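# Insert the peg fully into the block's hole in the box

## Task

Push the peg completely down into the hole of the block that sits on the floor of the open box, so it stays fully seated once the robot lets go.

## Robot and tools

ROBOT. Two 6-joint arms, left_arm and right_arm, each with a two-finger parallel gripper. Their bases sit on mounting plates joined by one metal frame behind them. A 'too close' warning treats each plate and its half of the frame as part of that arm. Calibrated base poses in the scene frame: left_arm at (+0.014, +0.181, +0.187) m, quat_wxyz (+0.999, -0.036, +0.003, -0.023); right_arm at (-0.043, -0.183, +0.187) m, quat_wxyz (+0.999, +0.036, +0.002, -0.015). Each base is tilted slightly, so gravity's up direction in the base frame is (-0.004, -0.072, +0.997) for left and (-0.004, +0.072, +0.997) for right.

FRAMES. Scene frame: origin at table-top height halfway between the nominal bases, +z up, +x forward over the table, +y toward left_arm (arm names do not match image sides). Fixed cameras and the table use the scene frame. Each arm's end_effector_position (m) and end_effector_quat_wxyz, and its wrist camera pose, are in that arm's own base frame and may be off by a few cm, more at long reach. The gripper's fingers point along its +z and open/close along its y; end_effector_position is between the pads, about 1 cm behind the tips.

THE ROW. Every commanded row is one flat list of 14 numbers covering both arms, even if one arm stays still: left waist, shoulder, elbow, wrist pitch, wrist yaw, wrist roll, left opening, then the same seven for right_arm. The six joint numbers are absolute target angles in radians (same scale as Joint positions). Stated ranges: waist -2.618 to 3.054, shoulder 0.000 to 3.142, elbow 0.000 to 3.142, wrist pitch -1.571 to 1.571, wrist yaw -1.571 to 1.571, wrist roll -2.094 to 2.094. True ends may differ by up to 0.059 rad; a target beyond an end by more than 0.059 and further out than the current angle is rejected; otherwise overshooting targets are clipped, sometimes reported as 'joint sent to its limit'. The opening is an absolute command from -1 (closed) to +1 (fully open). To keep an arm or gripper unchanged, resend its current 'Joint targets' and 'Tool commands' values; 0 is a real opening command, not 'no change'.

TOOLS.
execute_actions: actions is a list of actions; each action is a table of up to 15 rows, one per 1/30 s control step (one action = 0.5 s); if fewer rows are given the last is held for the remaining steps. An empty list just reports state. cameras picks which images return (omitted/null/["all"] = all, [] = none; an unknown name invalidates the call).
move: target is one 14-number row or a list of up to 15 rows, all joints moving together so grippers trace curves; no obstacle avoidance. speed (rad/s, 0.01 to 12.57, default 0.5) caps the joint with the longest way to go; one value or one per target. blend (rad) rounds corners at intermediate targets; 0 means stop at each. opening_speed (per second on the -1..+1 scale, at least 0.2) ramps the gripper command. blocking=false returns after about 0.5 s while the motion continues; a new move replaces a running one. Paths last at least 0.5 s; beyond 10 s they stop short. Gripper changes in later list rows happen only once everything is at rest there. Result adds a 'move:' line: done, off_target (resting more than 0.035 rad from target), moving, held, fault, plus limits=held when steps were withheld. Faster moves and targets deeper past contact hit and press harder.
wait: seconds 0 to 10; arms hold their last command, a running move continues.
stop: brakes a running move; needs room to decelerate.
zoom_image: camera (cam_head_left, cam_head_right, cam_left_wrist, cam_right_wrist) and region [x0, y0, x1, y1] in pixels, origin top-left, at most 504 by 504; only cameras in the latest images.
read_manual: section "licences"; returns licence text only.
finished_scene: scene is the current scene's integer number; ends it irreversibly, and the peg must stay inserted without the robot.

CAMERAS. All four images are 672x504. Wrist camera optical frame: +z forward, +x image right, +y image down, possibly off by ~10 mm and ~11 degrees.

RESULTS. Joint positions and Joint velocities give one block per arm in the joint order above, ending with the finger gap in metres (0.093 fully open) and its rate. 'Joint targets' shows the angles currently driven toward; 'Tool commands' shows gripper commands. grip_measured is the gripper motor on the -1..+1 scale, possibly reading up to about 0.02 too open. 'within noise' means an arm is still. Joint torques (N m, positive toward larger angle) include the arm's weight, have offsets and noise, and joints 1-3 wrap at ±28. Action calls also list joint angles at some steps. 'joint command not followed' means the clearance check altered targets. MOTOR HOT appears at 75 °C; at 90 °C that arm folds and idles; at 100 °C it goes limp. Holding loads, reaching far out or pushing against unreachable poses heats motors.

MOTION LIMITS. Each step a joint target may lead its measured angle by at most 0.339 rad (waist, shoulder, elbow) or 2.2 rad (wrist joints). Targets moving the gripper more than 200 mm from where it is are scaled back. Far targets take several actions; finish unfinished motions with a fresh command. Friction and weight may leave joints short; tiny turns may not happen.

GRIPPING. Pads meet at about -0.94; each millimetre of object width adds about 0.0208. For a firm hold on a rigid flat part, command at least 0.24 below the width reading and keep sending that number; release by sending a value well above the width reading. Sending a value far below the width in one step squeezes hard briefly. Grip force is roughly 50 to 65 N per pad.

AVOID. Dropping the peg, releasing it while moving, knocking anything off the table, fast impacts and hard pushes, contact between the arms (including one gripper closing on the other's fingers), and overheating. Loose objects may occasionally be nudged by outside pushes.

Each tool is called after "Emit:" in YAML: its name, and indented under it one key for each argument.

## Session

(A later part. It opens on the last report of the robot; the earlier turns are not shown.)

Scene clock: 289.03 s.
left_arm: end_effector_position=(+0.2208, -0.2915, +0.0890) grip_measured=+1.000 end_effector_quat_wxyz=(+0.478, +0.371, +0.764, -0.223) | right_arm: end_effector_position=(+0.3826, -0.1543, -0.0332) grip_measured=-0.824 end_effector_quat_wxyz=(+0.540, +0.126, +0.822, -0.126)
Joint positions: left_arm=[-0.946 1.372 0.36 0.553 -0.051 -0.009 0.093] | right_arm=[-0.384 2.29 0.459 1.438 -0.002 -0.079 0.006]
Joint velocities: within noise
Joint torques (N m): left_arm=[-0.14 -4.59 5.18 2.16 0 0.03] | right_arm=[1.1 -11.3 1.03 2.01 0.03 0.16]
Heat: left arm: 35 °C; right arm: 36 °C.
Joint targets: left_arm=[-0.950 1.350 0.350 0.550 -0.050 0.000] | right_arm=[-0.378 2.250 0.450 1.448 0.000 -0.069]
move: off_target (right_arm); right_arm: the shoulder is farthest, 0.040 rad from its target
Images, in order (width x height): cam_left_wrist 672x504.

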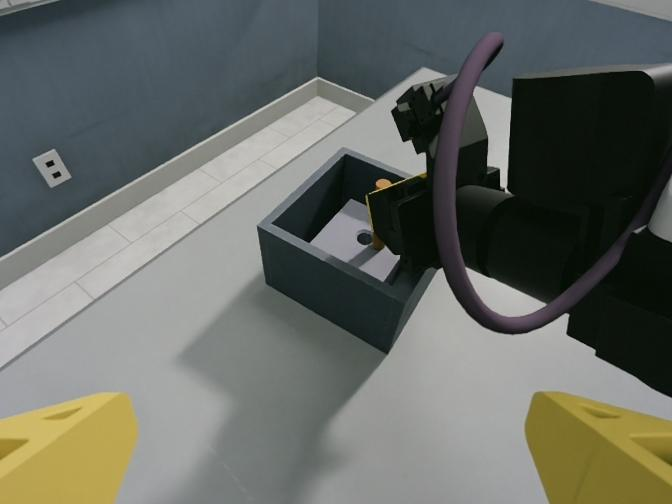

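Emit:
move:
  target: [-0.95,1.35,0.35,0.55,-0.05,0,1,-0.363,2.25,0.520,1.43,0,-0.069,-0.95]
  speed: 0.3
  cameras: ["cam_left_wrist"]

Emit:
zoom_image:
  camera: "cam_left_wrist"
  region: [300, 130, 440, 270]

Scene clock: 297.87 s.
left_arm: end_effector_position=(+0.2208, -0.2915, +0.0890) grip_measured=+1.000 end_effector_quat_wxyz=(+0.478, +0.371, +0.764, -0.223) | right_arm: end_effector_position=(+0.3984, -0.1546, -0.0260) grip_measured=-0.824 end_effector_quat_wxyz=(+0.554, +0.119, +0.814, -0.126)
Joint positions: left_arm=[-0.946 1.372 0.36 0.553 -0.051 -0.009 0.093] | right_arm=[-0.371 2.29 0.506 1.422 -0.002 -0.079 0.006]
Joint velocities: within noise
Joint torques (N m): left_arm=[-0.14 -4.62 5.18 2.17 0 0.03] | right_arm=[1.28 -11.7 3.79 2.01 0 0.15]
Heat: left arm: 35 °C; right arm: 36 °C.
Joint targets: left_arm=[-0.950 1.350 0.350 0.550 -0.050 0.000] | right_arm=[-0.363 2.250 0.520 1.430 0.000 -0.069]
move: off_target (right_arm); right_arm: the shoulder is farthest, 0.040 rad from its target
Images, in order (width x height): cam_left_wrist 672x504.

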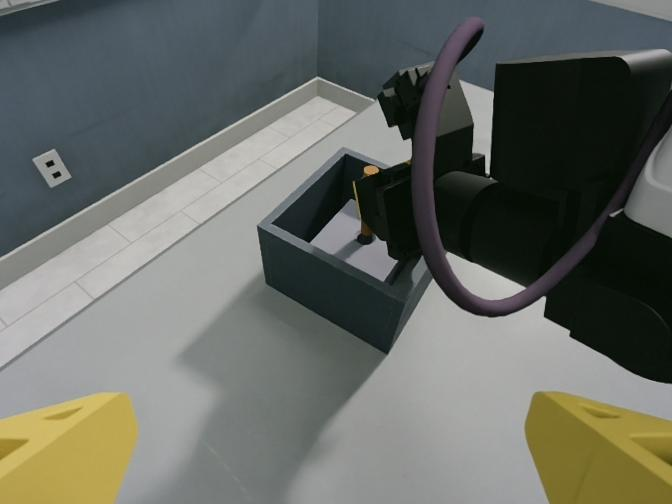

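Scaled by 3.600.

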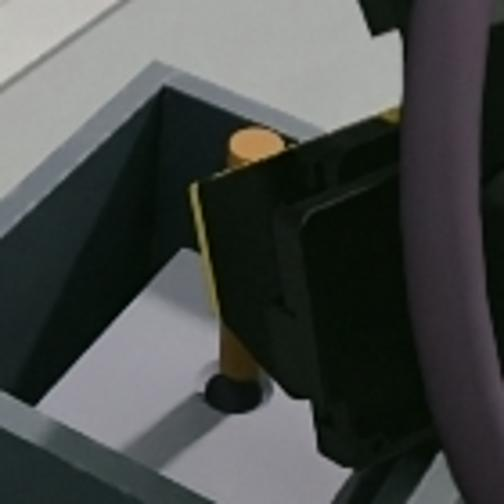

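Emit:
move:
  target: [-0.95,1.35,0.35,0.55,-0.05,0,1,-0.386,2.475,0.568,1.57,0,-0.069,-0.95]
  speed: 0.2
  cameras: ["cam_left_wrist"]

Emit:
zoom_image:
  camera: "cam_left_wrist"
  region: [300, 130, 440, 270]

Scene clock: 310.53 s.
left_arm: end_effector_position=(+0.2208, -0.2915, +0.0890) grip_measured=+1.000 end_effector_quat_wxyz=(+0.478, +0.371, +0.764, -0.223) | right_arm: end_effector_position=(+0.3973, -0.1552, -0.0614) grip_measured=-0.824 end_effector_quat_wxyz=(+0.536, +0.122, +0.826, -0.123)
Joint positions: left_arm=[-0.946 1.372 0.36 0.553 -0.051 -0.009 0.093] | right_arm=[-0.373 2.429 0.555 1.467 -0.002 -0.079 0.006]
Joint velocities: within noise
Joint torques (N m): left_arm=[-0.17 -4.55 5.16 2.17 0 0.05] | right_arm=[-0.51 -4.34 3.03 2.96 0.03 0.19]
Heat: left arm: 35 °C; right arm: 36 °C.
Joint targets: left_arm=[-0.950 1.350 0.350 0.550 -0.050 0.000] | right_arm=[-0.386 2.475 0.568 1.570 0.000 -0.069]
move: off_target (right_arm); right_arm: the wrist pitch is farthest, 0.103 rad from its target
Images, in order (width x height): cam_left_wrist 672x504.

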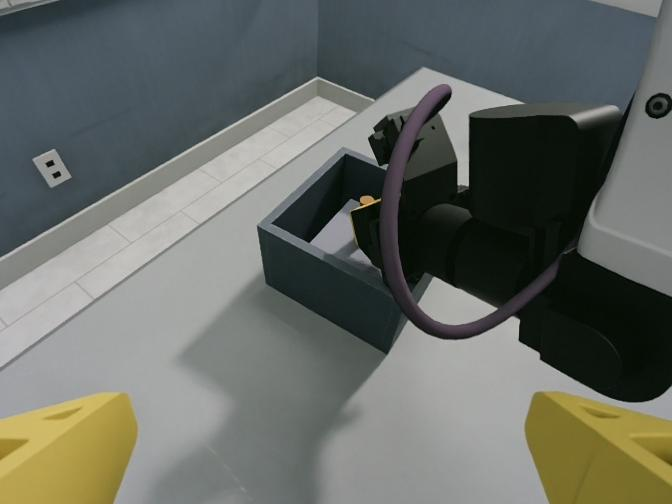

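Scaled by 3.600.

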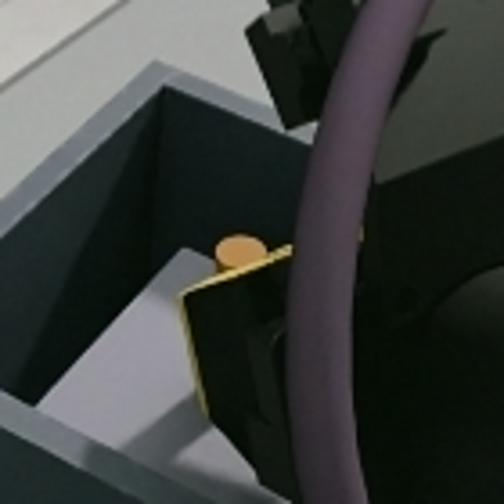

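Emit:
move:
  target:
    - [-0.95,1.35,0.35,0.55,-0.05,0,1,-0.376,2.445,0.555,1.48,0,-0.069,-0.95]
    - [-0.95,1.35,0.35,0.55,-0.05,0,1,-0.376,2.445,0.555,1.48,0,-0.069,-0.5]
  speed: 0.2
  opening_speed: 0.3
  cameras: ["cam_left_wrist"]

Emit:
zoom_image:
  camera: "cam_left_wrist"
  region: [300, 130, 440, 270]

Scene clock: 321.63 s.
left_arm: end_effector_position=(+0.2208, -0.2915, +0.0890) grip_measured=+1.000 end_effector_quat_wxyz=(+0.478, +0.371, +0.764, -0.223) | right_arm: end_effector_position=(+0.3974, -0.1535, -0.0627) grip_measured=-0.502 end_effector_quat_wxyz=(+0.533, +0.120, +0.828, -0.123)
Joint positions: left_arm=[-0.946 1.372 0.36 0.553 -0.051 -0.009 0.093] | right_arm=[-0.368 2.429 0.555 1.461 0.003 -0.082 0.021]
Joint velocities: within noise
Joint torques (N m): left_arm=[-0.16 -4.56 5.14 2.16 -0.01 0.05] | right_arm=[-0.14 -6.93 1.69 2.11 -0.05 0.18]
Heat: left arm: 35 °C; right arm: 37 °C.
Joint targets: left_arm=[-0.950 1.350 0.350 0.550 -0.050 0.000] | right_arm=[-0.376 2.445 0.555 1.480 0.000 -0.069]
move: done
Images, in order (width x height): cam_left_wrist 672x504.

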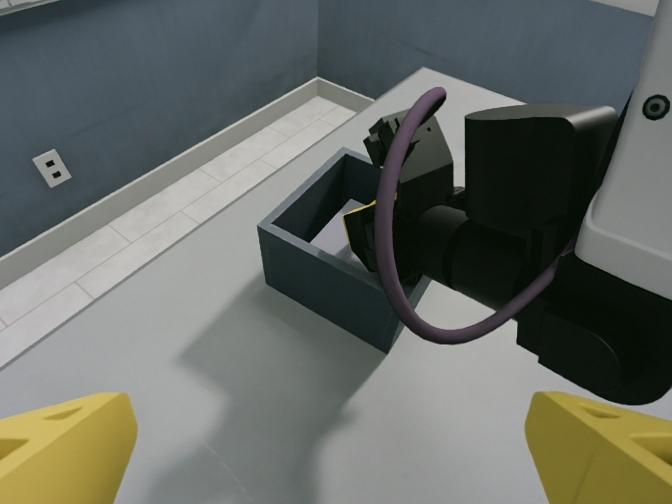

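Scaled by 3.600.

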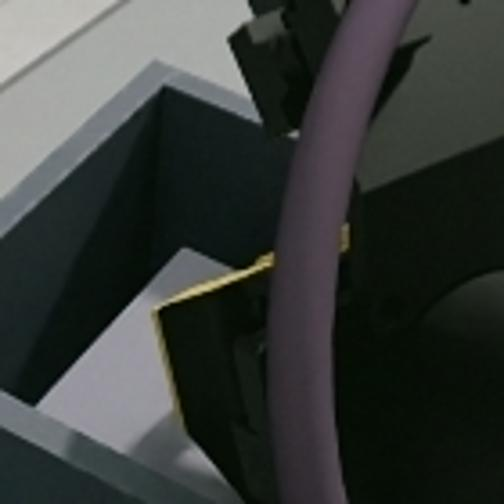

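Emit:
move:
  target:
    - [-0.95,1.35,0.35,0.55,-0.05,0,1,-0.371,2.0,0.5,1.2,0,-0.069,-0.5]
    - [-0.95,1.35,0.35,0.55,-0.05,0,1,-0.371,1.55,0.5,0.8,0,-0.069,-0.5]
  speed: 0.6

Emit:
zoom_image:
  camera: "cam_left_wrist"
  region: [300, 130, 440, 270]

Scene clock: 327.10 s.
left_arm: end_effector_position=(+0.2208, -0.2915, +0.0890) grip_measured=+1.000 end_effector_quat_wxyz=(+0.478, +0.371, +0.764, -0.223) | right_arm: end_effector_position=(+0.3976, -0.1553, +0.1300) grip_measured=-0.502 end_effector_quat_wxyz=(+0.593, +0.115, +0.785, -0.138)
Joint positions: left_arm=[-0.946 1.372 0.36 0.553 -0.051 -0.009 0.093] | right_arm=[-0.371 1.574 0.513 0.799 0.003 -0.082 0.021]
Joint velocities: within noise
Joint torques (N m): left_arm=[-0.16 -4.6 5.15 2.16 0 0.03] | right_arm=[0.59 -8.09 5.37 2.01 -0.01 0.14]
Heat: left arm: 35 °C; right arm: 37 °C.
Joint targets: left_arm=[-0.950 1.350 0.350 0.550 -0.050 0.000] | right_arm=[-0.371 1.550 0.500 0.800 0.000 -0.069]
move: done

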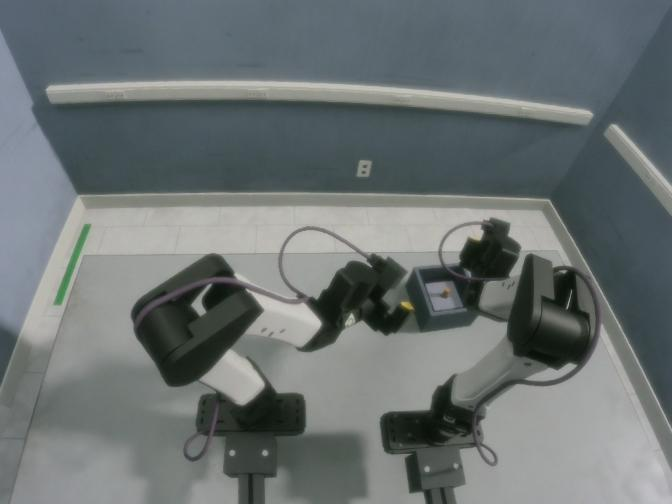

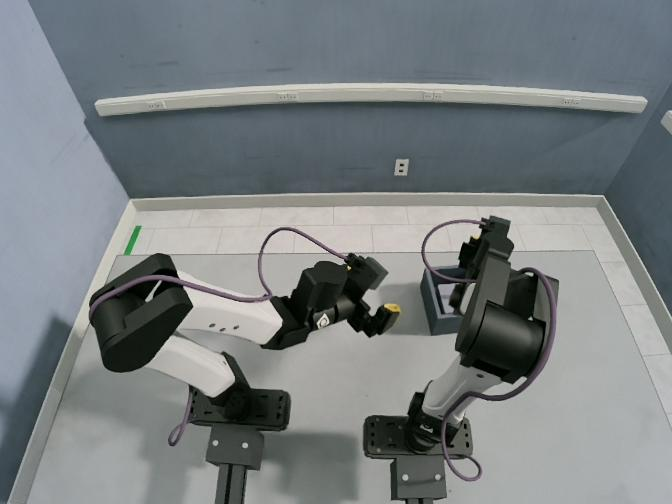

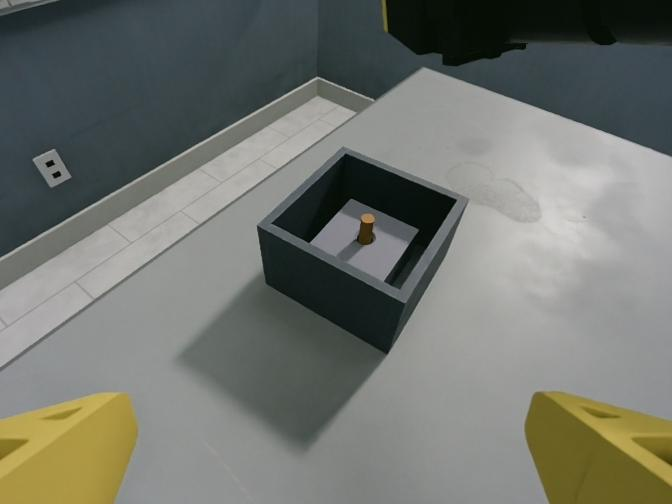

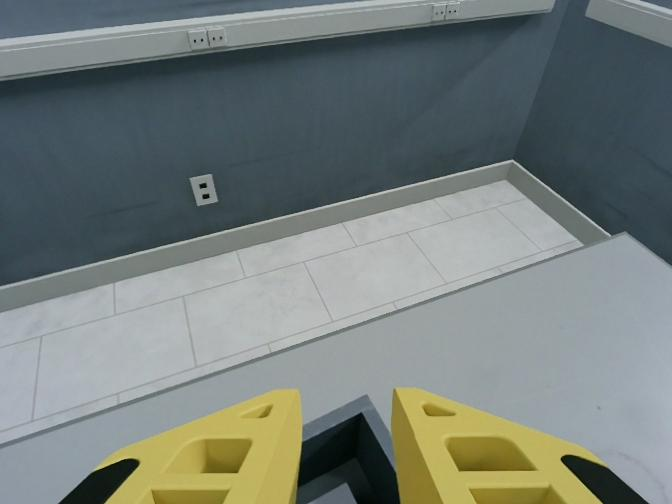

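Scaled by 3.600.

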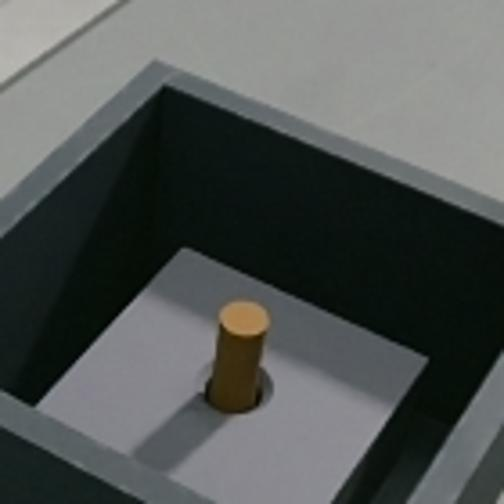

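Emit:
finished_scene:
  scene: 1

The scene is finished: the task was done.


## Next scene

The same job, from a new start.

Emit:
execute_actions:
  actions: []

Scene clock: 0.00 s.
left_arm: end_effector_position=(+0.3914, +0.0426, +0.0756) grip_measured=+1.000 end_effector_quat_wxyz=(+0.551, -0.064, +0.827, +0.094) | right_arm: end_effector_position=(+0.3717, -0.0222, +0.0974) grip_measured=+1.000 end_effector_quat_wxyz=(+0.587, +0.078, +0.803, -0.067)
Joint positions: left_arm=[0.018 1.617 0.392 0.832 -0.211 0.005 0.093] | right_arm=[0.054 1.489 0.296 0.877 0.253 0.064 0.093]
Joint velocities: within noise
Joint torques (N m): no reading
Heat: left arm: 29 °C; right arm: 29 °C.
Joint targets: left_arm=[0.018 1.610 0.400 0.834 -0.212 0.006] | right_arm=[0.054 1.481 0.307 0.888 0.253 0.064]
Tool commands: left_gripper/opening=+1.0 right_gripper/opening=+1.0

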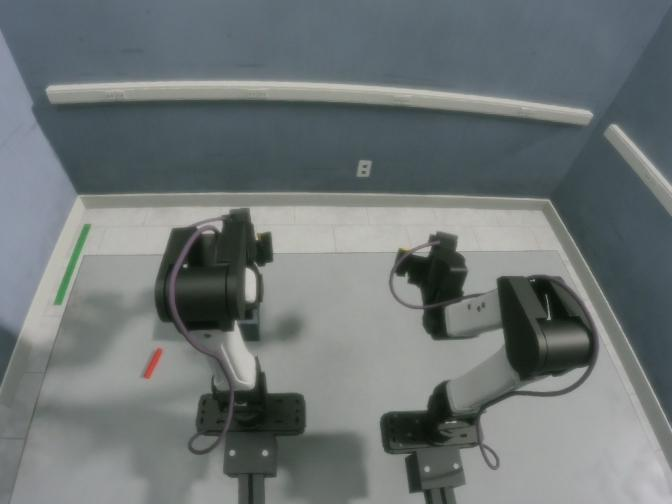

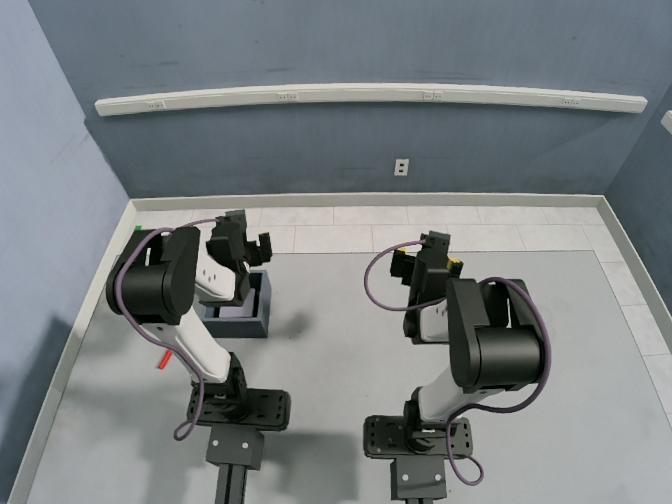

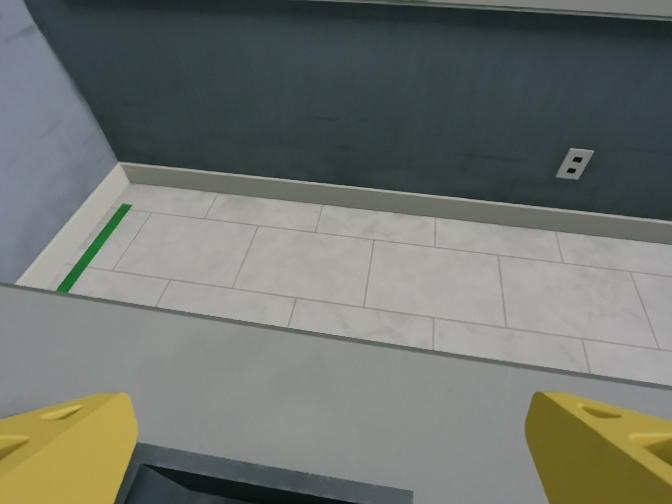

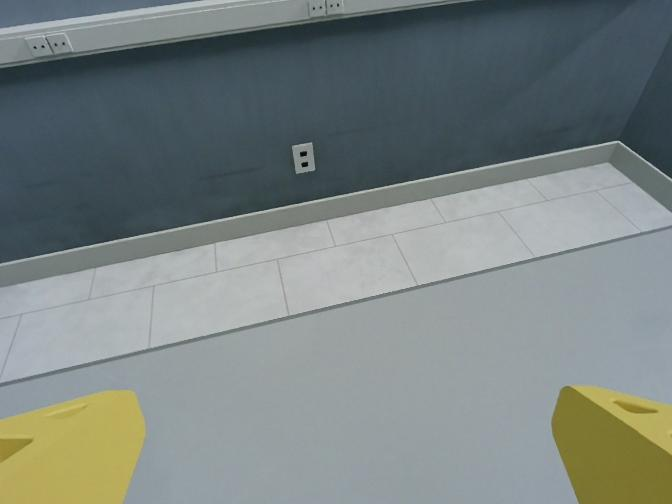

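Emit:
move:
  target: [0.2,2.08,1.913,-1.404,-0.072,0.2,0,0.6,1.35,0.35,0.55,0.05,0,1]
  speed: 2.0
  cameras: ["cam_left_wrist","cam_right_wrist","cam_head_left"]

Scene clock: 5.67 s.
left_arm: end_effector_position=(+0.3851, +0.0893, +0.1207) grip_measured=+0.002 end_effector_quat_wxyz=(-0.008, -0.002, +0.999, +0.039) | right_arm: end_effector_position=(+0.2975, +0.1874, +0.0689) grip_measured=+1.000 end_effector_quat_wxyz=(+0.489, -0.232, +0.832, +0.124)
Joint positions: left_arm=[0.194 2.059 1.882 -1.396 -0.08 0.19 0.045] | right_arm=[0.592 1.375 0.315 0.546 0.063 0.011 0.093]
Joint velocities: within noise
Joint torques (N m): left_arm=[0.13 -6.86 8.34 0.13 0.07 0.06] | right_arm=[1.13 -5.97 10.59 1.86 -0.11 -0.07]
Heat: left arm: 30 °C; right arm: 30 °C.
Joint targets: left_arm=[0.200 2.080 1.913 -1.404 -0.072 0.200] | right_arm=[0.600 1.350 0.350 0.550 0.050 0.000]
move: done
Images, in order (width x height): cam_head_left 672x504, cam_left_wrist 672x504, cam_right_wrist 672x504.

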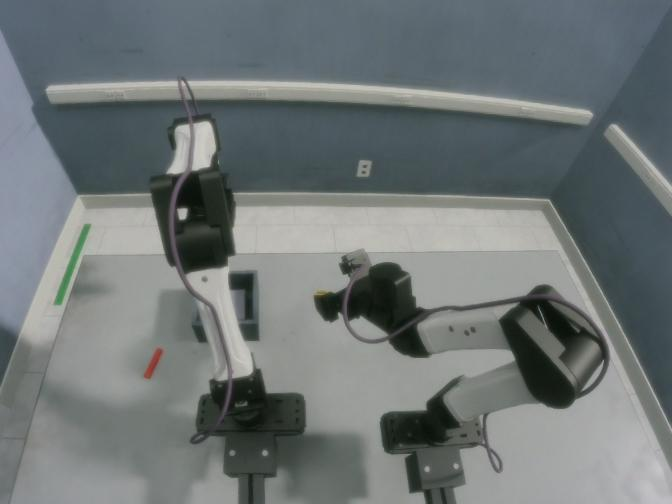

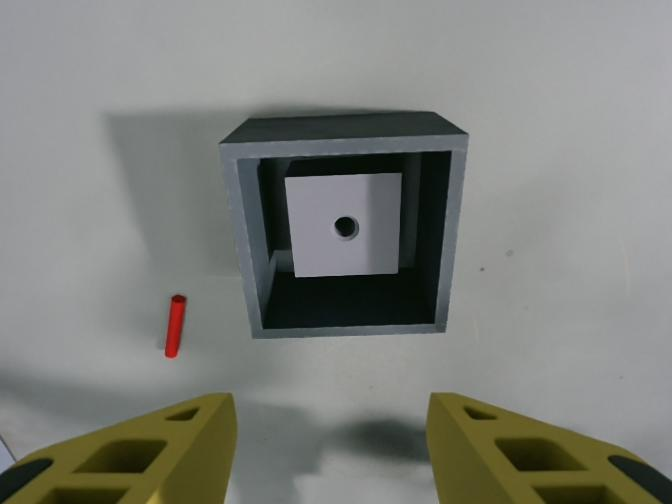

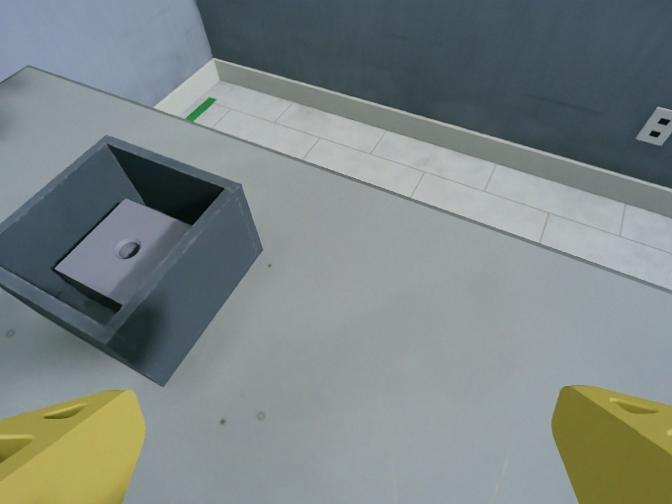

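Emit:
move:
  target: [0.725,2.372,1.295,-0.625,-0.346,0.998,0,0.6,1.35,0.35,0.55,0.05,0,1]
  speed: 1.5
  cameras: ["cam_left_wrist"]

Scene clock: 29.87 s.
left_arm: end_effector_position=(+0.2227, +0.2739, -0.1167) grip_measured=+0.002 end_effector_quat_wxyz=(-0.169, +0.138, +0.974, +0.061) | right_arm: end_effector_position=(+0.2975, +0.1875, +0.0689) grip_measured=+1.000 end_effector_quat_wxyz=(+0.489, -0.233, +0.832, +0.124)
Joint positions: left_arm=[0.729 2.361 1.297 -0.637 -0.338 0.988 0.045] | right_arm=[0.592 1.375 0.315 0.545 0.062 0.011 0.093]
Joint velocities: within noise
Joint torques (N m): left_arm=[-0.46 -7.8 3.26 0 -0.3 0.06] | right_arm=[1.07 -5.94 10.5 1.86 -0.09 -0.11]
Heat: left arm: 32 °C; right arm: 35 °C.
Joint targets: left_arm=[0.725 2.372 1.295 -0.625 -0.346 0.998] | right_arm=[0.600 1.350 0.350 0.550 0.050 0.000]
move: done
Images, in order (width x height): cam_left_wrist 672x504.

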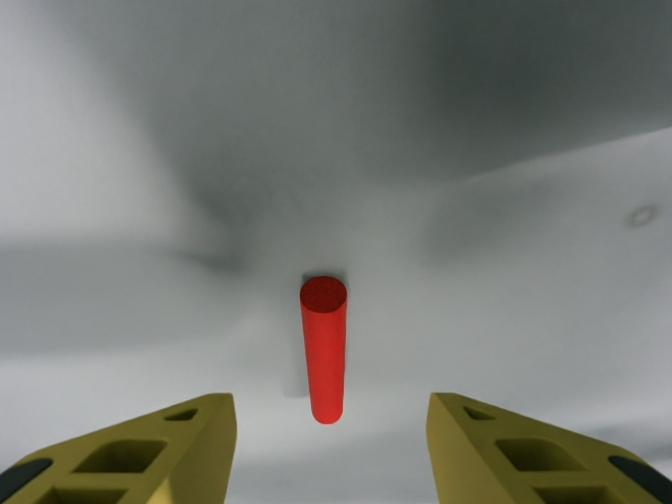

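Emit:
move:
  target:
    - [0.772,2.466,1.297,-0.536,-0.352,1.045,0,0.6,1.35,0.35,0.55,0.05,0,1]
    - [0.772,2.466,1.297,-0.536,-0.352,1.045,-0.95,0.6,1.35,0.35,0.55,0.05,0,1]
  speed: 0.5
  opening_speed: 1.0
  cameras: ["cam_left_wrist"]

Scene clock: 40.50 s.
left_arm: end_effector_position=(+0.2104, +0.2826, -0.1479) grip_measured=-0.846 end_effector_quat_wxyz=(-0.174, +0.142, +0.973, +0.056) | right_arm: end_effector_position=(+0.2975, +0.1875, +0.0689) grip_measured=+1.000 end_effector_quat_wxyz=(+0.489, -0.233, +0.832, +0.124)
Joint positions: left_arm=[0.768 2.449 1.297 -0.548 -0.345 1.036 0.005] | right_arm=[0.592 1.375 0.315 0.545 0.062 0.011 0.093]
Joint velocities: within noise
Joint torques (N m): left_arm=[0.18 -7.35 2.99 -0.03 -0.28 0.04] | right_arm=[1.05 -5.93 10.65 1.89 -0.11 -0.08]
Heat: left arm: 33 °C; right arm: 36 °C.
Joint targets: left_arm=[0.772 2.466 1.297 -0.536 -0.352 1.045] | right_arm=[0.600 1.350 0.350 0.550 0.050 0.000]
move: done
Images, in order (width x height): cam_left_wrist 672x504.

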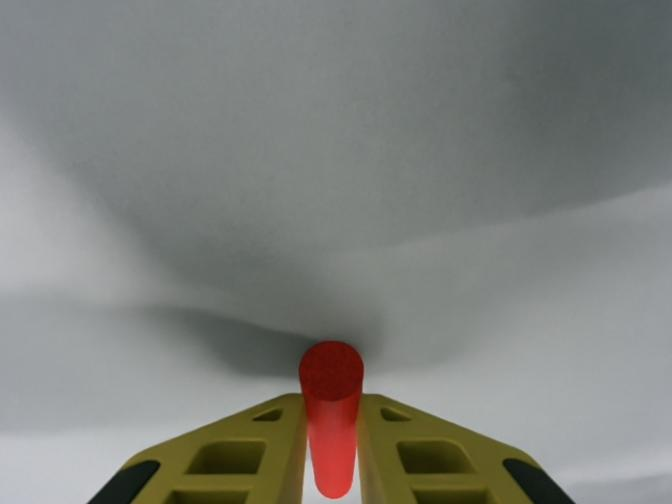

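Emit:
move:
  target:
    - [0.768,2.0,1.1,-0.8,-0.346,1.04,-0.95,0.6,1.35,0.35,0.55,0.05,0,1]
    - [0.755,1.8,0.85,-0.57,1.17,1.571,-0.95,0.6,1.35,0.35,0.55,0.05,0,1]
    - [0.755,2.135,0.894,-0.27,1.17,1.571,-0.95,0.6,1.35,0.35,0.55,0.05,0,1]
  speed: [1.2,1.5,0.8]
  blend: [0.12,0.05,0]
  cameras: ["cam_right_wrist"]

Emit:
zoom_image:
  camera: "cam_right_wrist"
  region: [50, 130, 250, 330]

Scene clock: 58.57 s.
left_arm: end_effector_position=(+0.3230, +0.0949, -0.0162) grip_measured=-0.864 end_effector_quat_wxyz=(+0.509, +0.335, +0.767, -0.203) | right_arm: end_effector_position=(+0.2975, +0.1875, +0.0688) grip_measured=+1.000 end_effector_quat_wxyz=(+0.489, -0.233, +0.832, +0.124)
Joint positions: left_arm=[0.762 2.122 0.876 -0.283 1.158 1.558 0.004] | right_arm=[0.592 1.375 0.315 0.545 0.062 0.011 0.093]
Joint velocities: within noise
Joint torques (N m): left_arm=[-0.61 -5.67 4.36 0.36 0.86 0.07] | right_arm=[1.06 -5.83 10.69 1.84 -0.08 -0.08]
Heat: left arm: 35 °C; right arm: 37 °C.
Joint targets: left_arm=[0.755 2.135 0.894 -0.270 1.170 1.571] | right_arm=[0.600 1.350 0.350 0.550 0.050 0.000]
move: done
Images, in order (width x height): cam_right_wrist 672x504.

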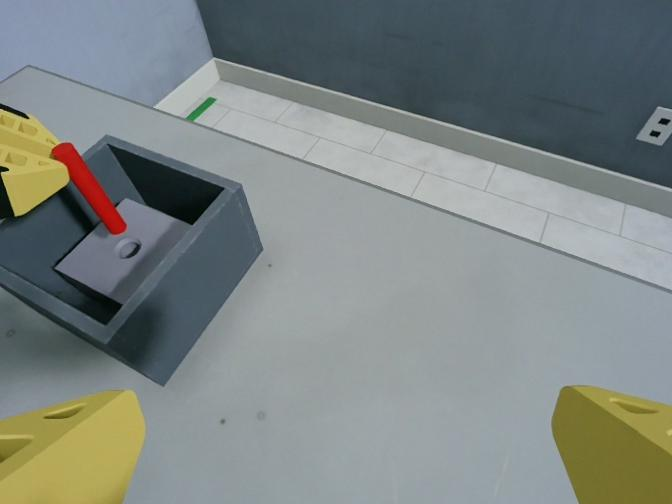

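Scaled by 2.520.

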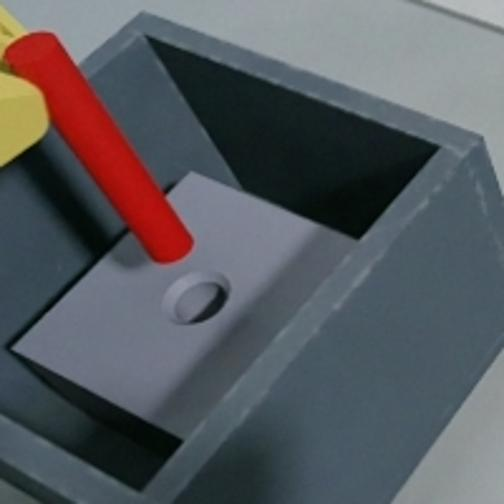

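Emit:
move:
  target: [0.791,2.217,0.897,-0.194,1.17,1.571,-0.95,0.6,1.35,0.35,0.55,0.05,0,1]
  speed: 0.5
  cameras: ["cam_right_wrist"]

Emit:
zoom_image:
  camera: "cam_right_wrist"
  region: [50, 130, 250, 330]

Scene clock: 73.47 s.
left_arm: end_effector_position=(+0.3207, +0.1020, -0.0370) grip_measured=-0.864 end_effector_quat_wxyz=(+0.512, +0.326, +0.770, -0.198) | right_arm: end_effector_position=(+0.2975, +0.1875, +0.0688) grip_measured=+1.000 end_effector_quat_wxyz=(+0.489, -0.233, +0.832, +0.124)
Joint positions: left_arm=[0.785 2.2 0.876 -0.207 1.161 1.559 0.004] | right_arm=[0.592 1.375 0.315 0.545 0.062 0.011 0.093]
Joint velocities: within noise
Joint torques (N m): left_arm=[0.43 -5.55 4.22 0.39 0.84 0.07] | right_arm=[1.11 -5.91 10.56 1.88 -0.06 -0.07]
Heat: left arm: 35 °C; right arm: 38 °C.
Joint targets: left_arm=[0.791 2.217 0.897 -0.194 1.170 1.571] | right_arm=[0.600 1.350 0.350 0.550 0.050 0.000]
move: done
Images, in order (width x height): cam_right_wrist 672x504.

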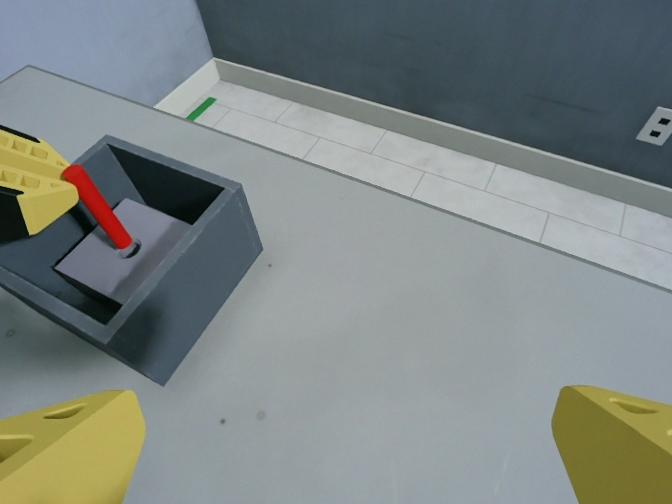

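Scaled by 2.520.

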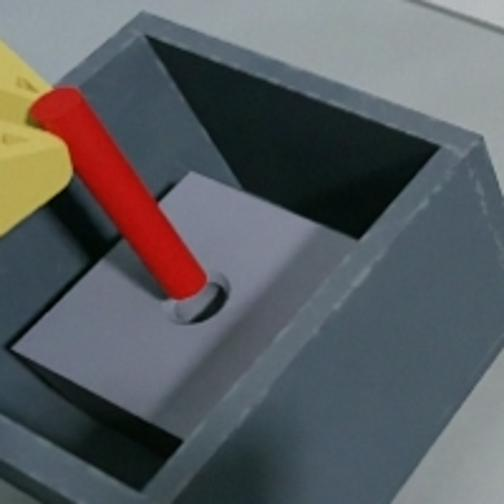

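Emit:
move:
  target: [0.798,2.330,0.909,-0.094,1.17,1.571,-0.95,0.6,1.35,0.35,0.55,0.05,0,1]
  speed: 0.3
  cameras: ["cam_right_wrist"]

Emit:
zoom_image:
  camera: "cam_right_wrist"
  region: [50, 130, 250, 330]

Scene clock: 81.23 s.
left_arm: end_effector_position=(+0.3225, +0.1062, -0.0641) grip_measured=-0.864 end_effector_quat_wxyz=(+0.518, +0.325, +0.768, -0.194) | right_arm: end_effector_position=(+0.2975, +0.1875, +0.0688) grip_measured=+1.000 end_effector_quat_wxyz=(+0.489, -0.233, +0.832, +0.124)
Joint positions: left_arm=[0.792 2.313 0.897 -0.107 1.171 1.561 0.004] | right_arm=[0.592 1.375 0.315 0.545 0.062 0.011 0.093]
Joint velocities: within noise
Joint torques (N m): left_arm=[0.38 -5.71 3.04 0.36 0.71 0.05] | right_arm=[1.06 -5.76 10.56 1.86 -0.08 -0.08]
Heat: left arm: 34 °C; right arm: 39 °C.
Joint targets: left_arm=[0.798 2.330 0.909 -0.094 1.170 1.571] | right_arm=[0.600 1.350 0.350 0.550 0.050 0.000]
move: done
Images, in order (width x height): cam_right_wrist 672x504.

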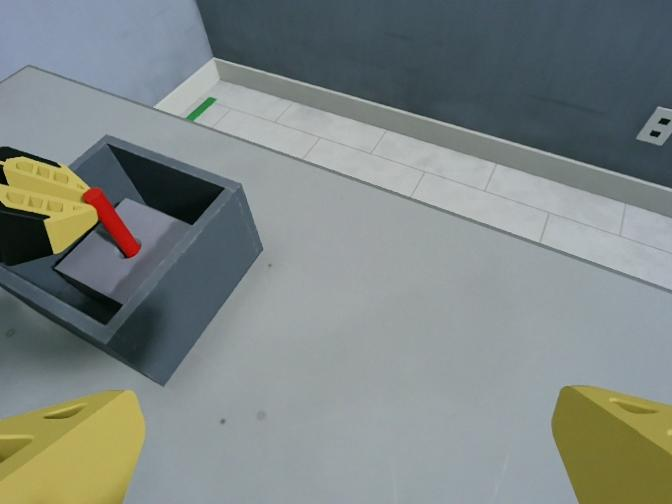

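Scaled by 2.520.

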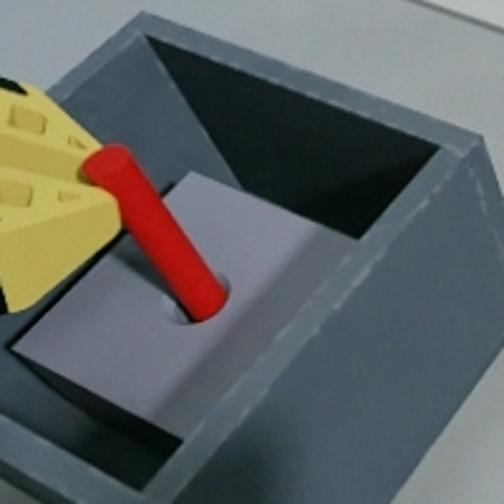

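Emit:
move:
  target:
    - [0.798,2.325,0.909,-0.094,1.17,1.571,-0.95,0.6,1.35,0.35,0.55,0.05,0,1]
    - [0.798,2.325,0.909,-0.094,1.17,1.571,-0.45,0.6,1.35,0.35,0.55,0.05,0,1]
  speed: 0.3
  opening_speed: 0.6
  cameras: ["cam_right_wrist"]

Emit:
zoom_image:
  camera: "cam_right_wrist"
  region: [50, 130, 250, 330]

Scene clock: 99.00 s.
left_arm: end_effector_position=(+0.3227, +0.1063, -0.0641) grip_measured=-0.452 end_effector_quat_wxyz=(+0.518, +0.325, +0.767, -0.193) | right_arm: end_effector_position=(+0.2975, +0.1875, +0.0688) grip_measured=+1.000 end_effector_quat_wxyz=(+0.489, -0.233, +0.832, +0.124)
Joint positions: left_arm=[0.792 2.313 0.897 -0.106 1.171 1.561 0.024] | right_arm=[0.592 1.375 0.315 0.545 0.062 0.011 0.093]
Joint velocities: within noise
Joint torques (N m): left_arm=[0.35 -6.15 3.06 0.35 0.72 0.04] | right_arm=[1.09 -5.79 10.59 1.86 -0.11 -0.09]
Heat: left arm: 35 °C; right arm: 39 °C.
Joint targets: left_arm=[0.798 2.325 0.909 -0.094 1.170 1.571] | right_arm=[0.600 1.350 0.350 0.550 0.050 0.000]
move: done
Images, in order (width x height): cam_right_wrist 672x504.

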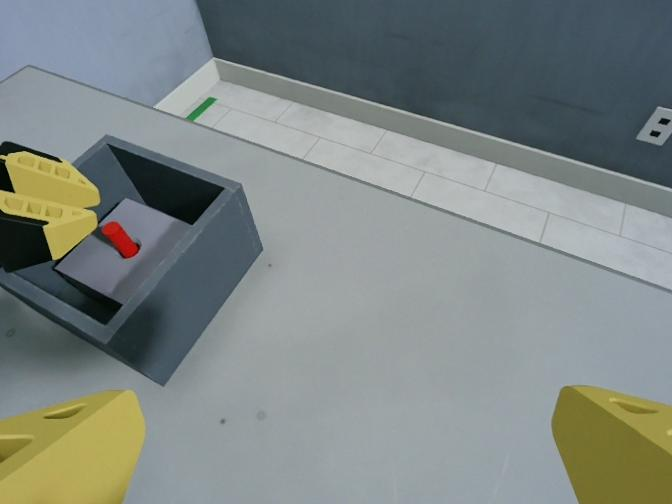

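Scaled by 2.520.

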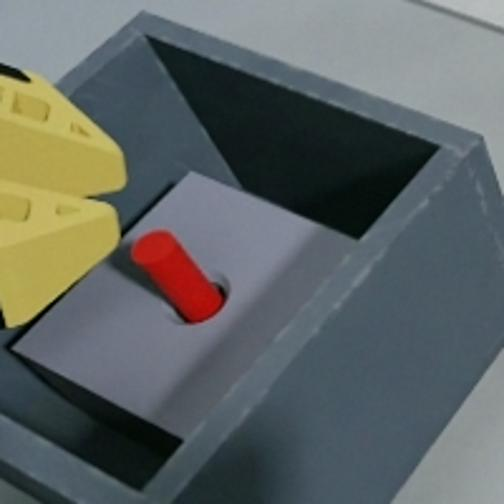

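Emit:
finished_scene:
  scene: 2

The scene is finished: the task was done.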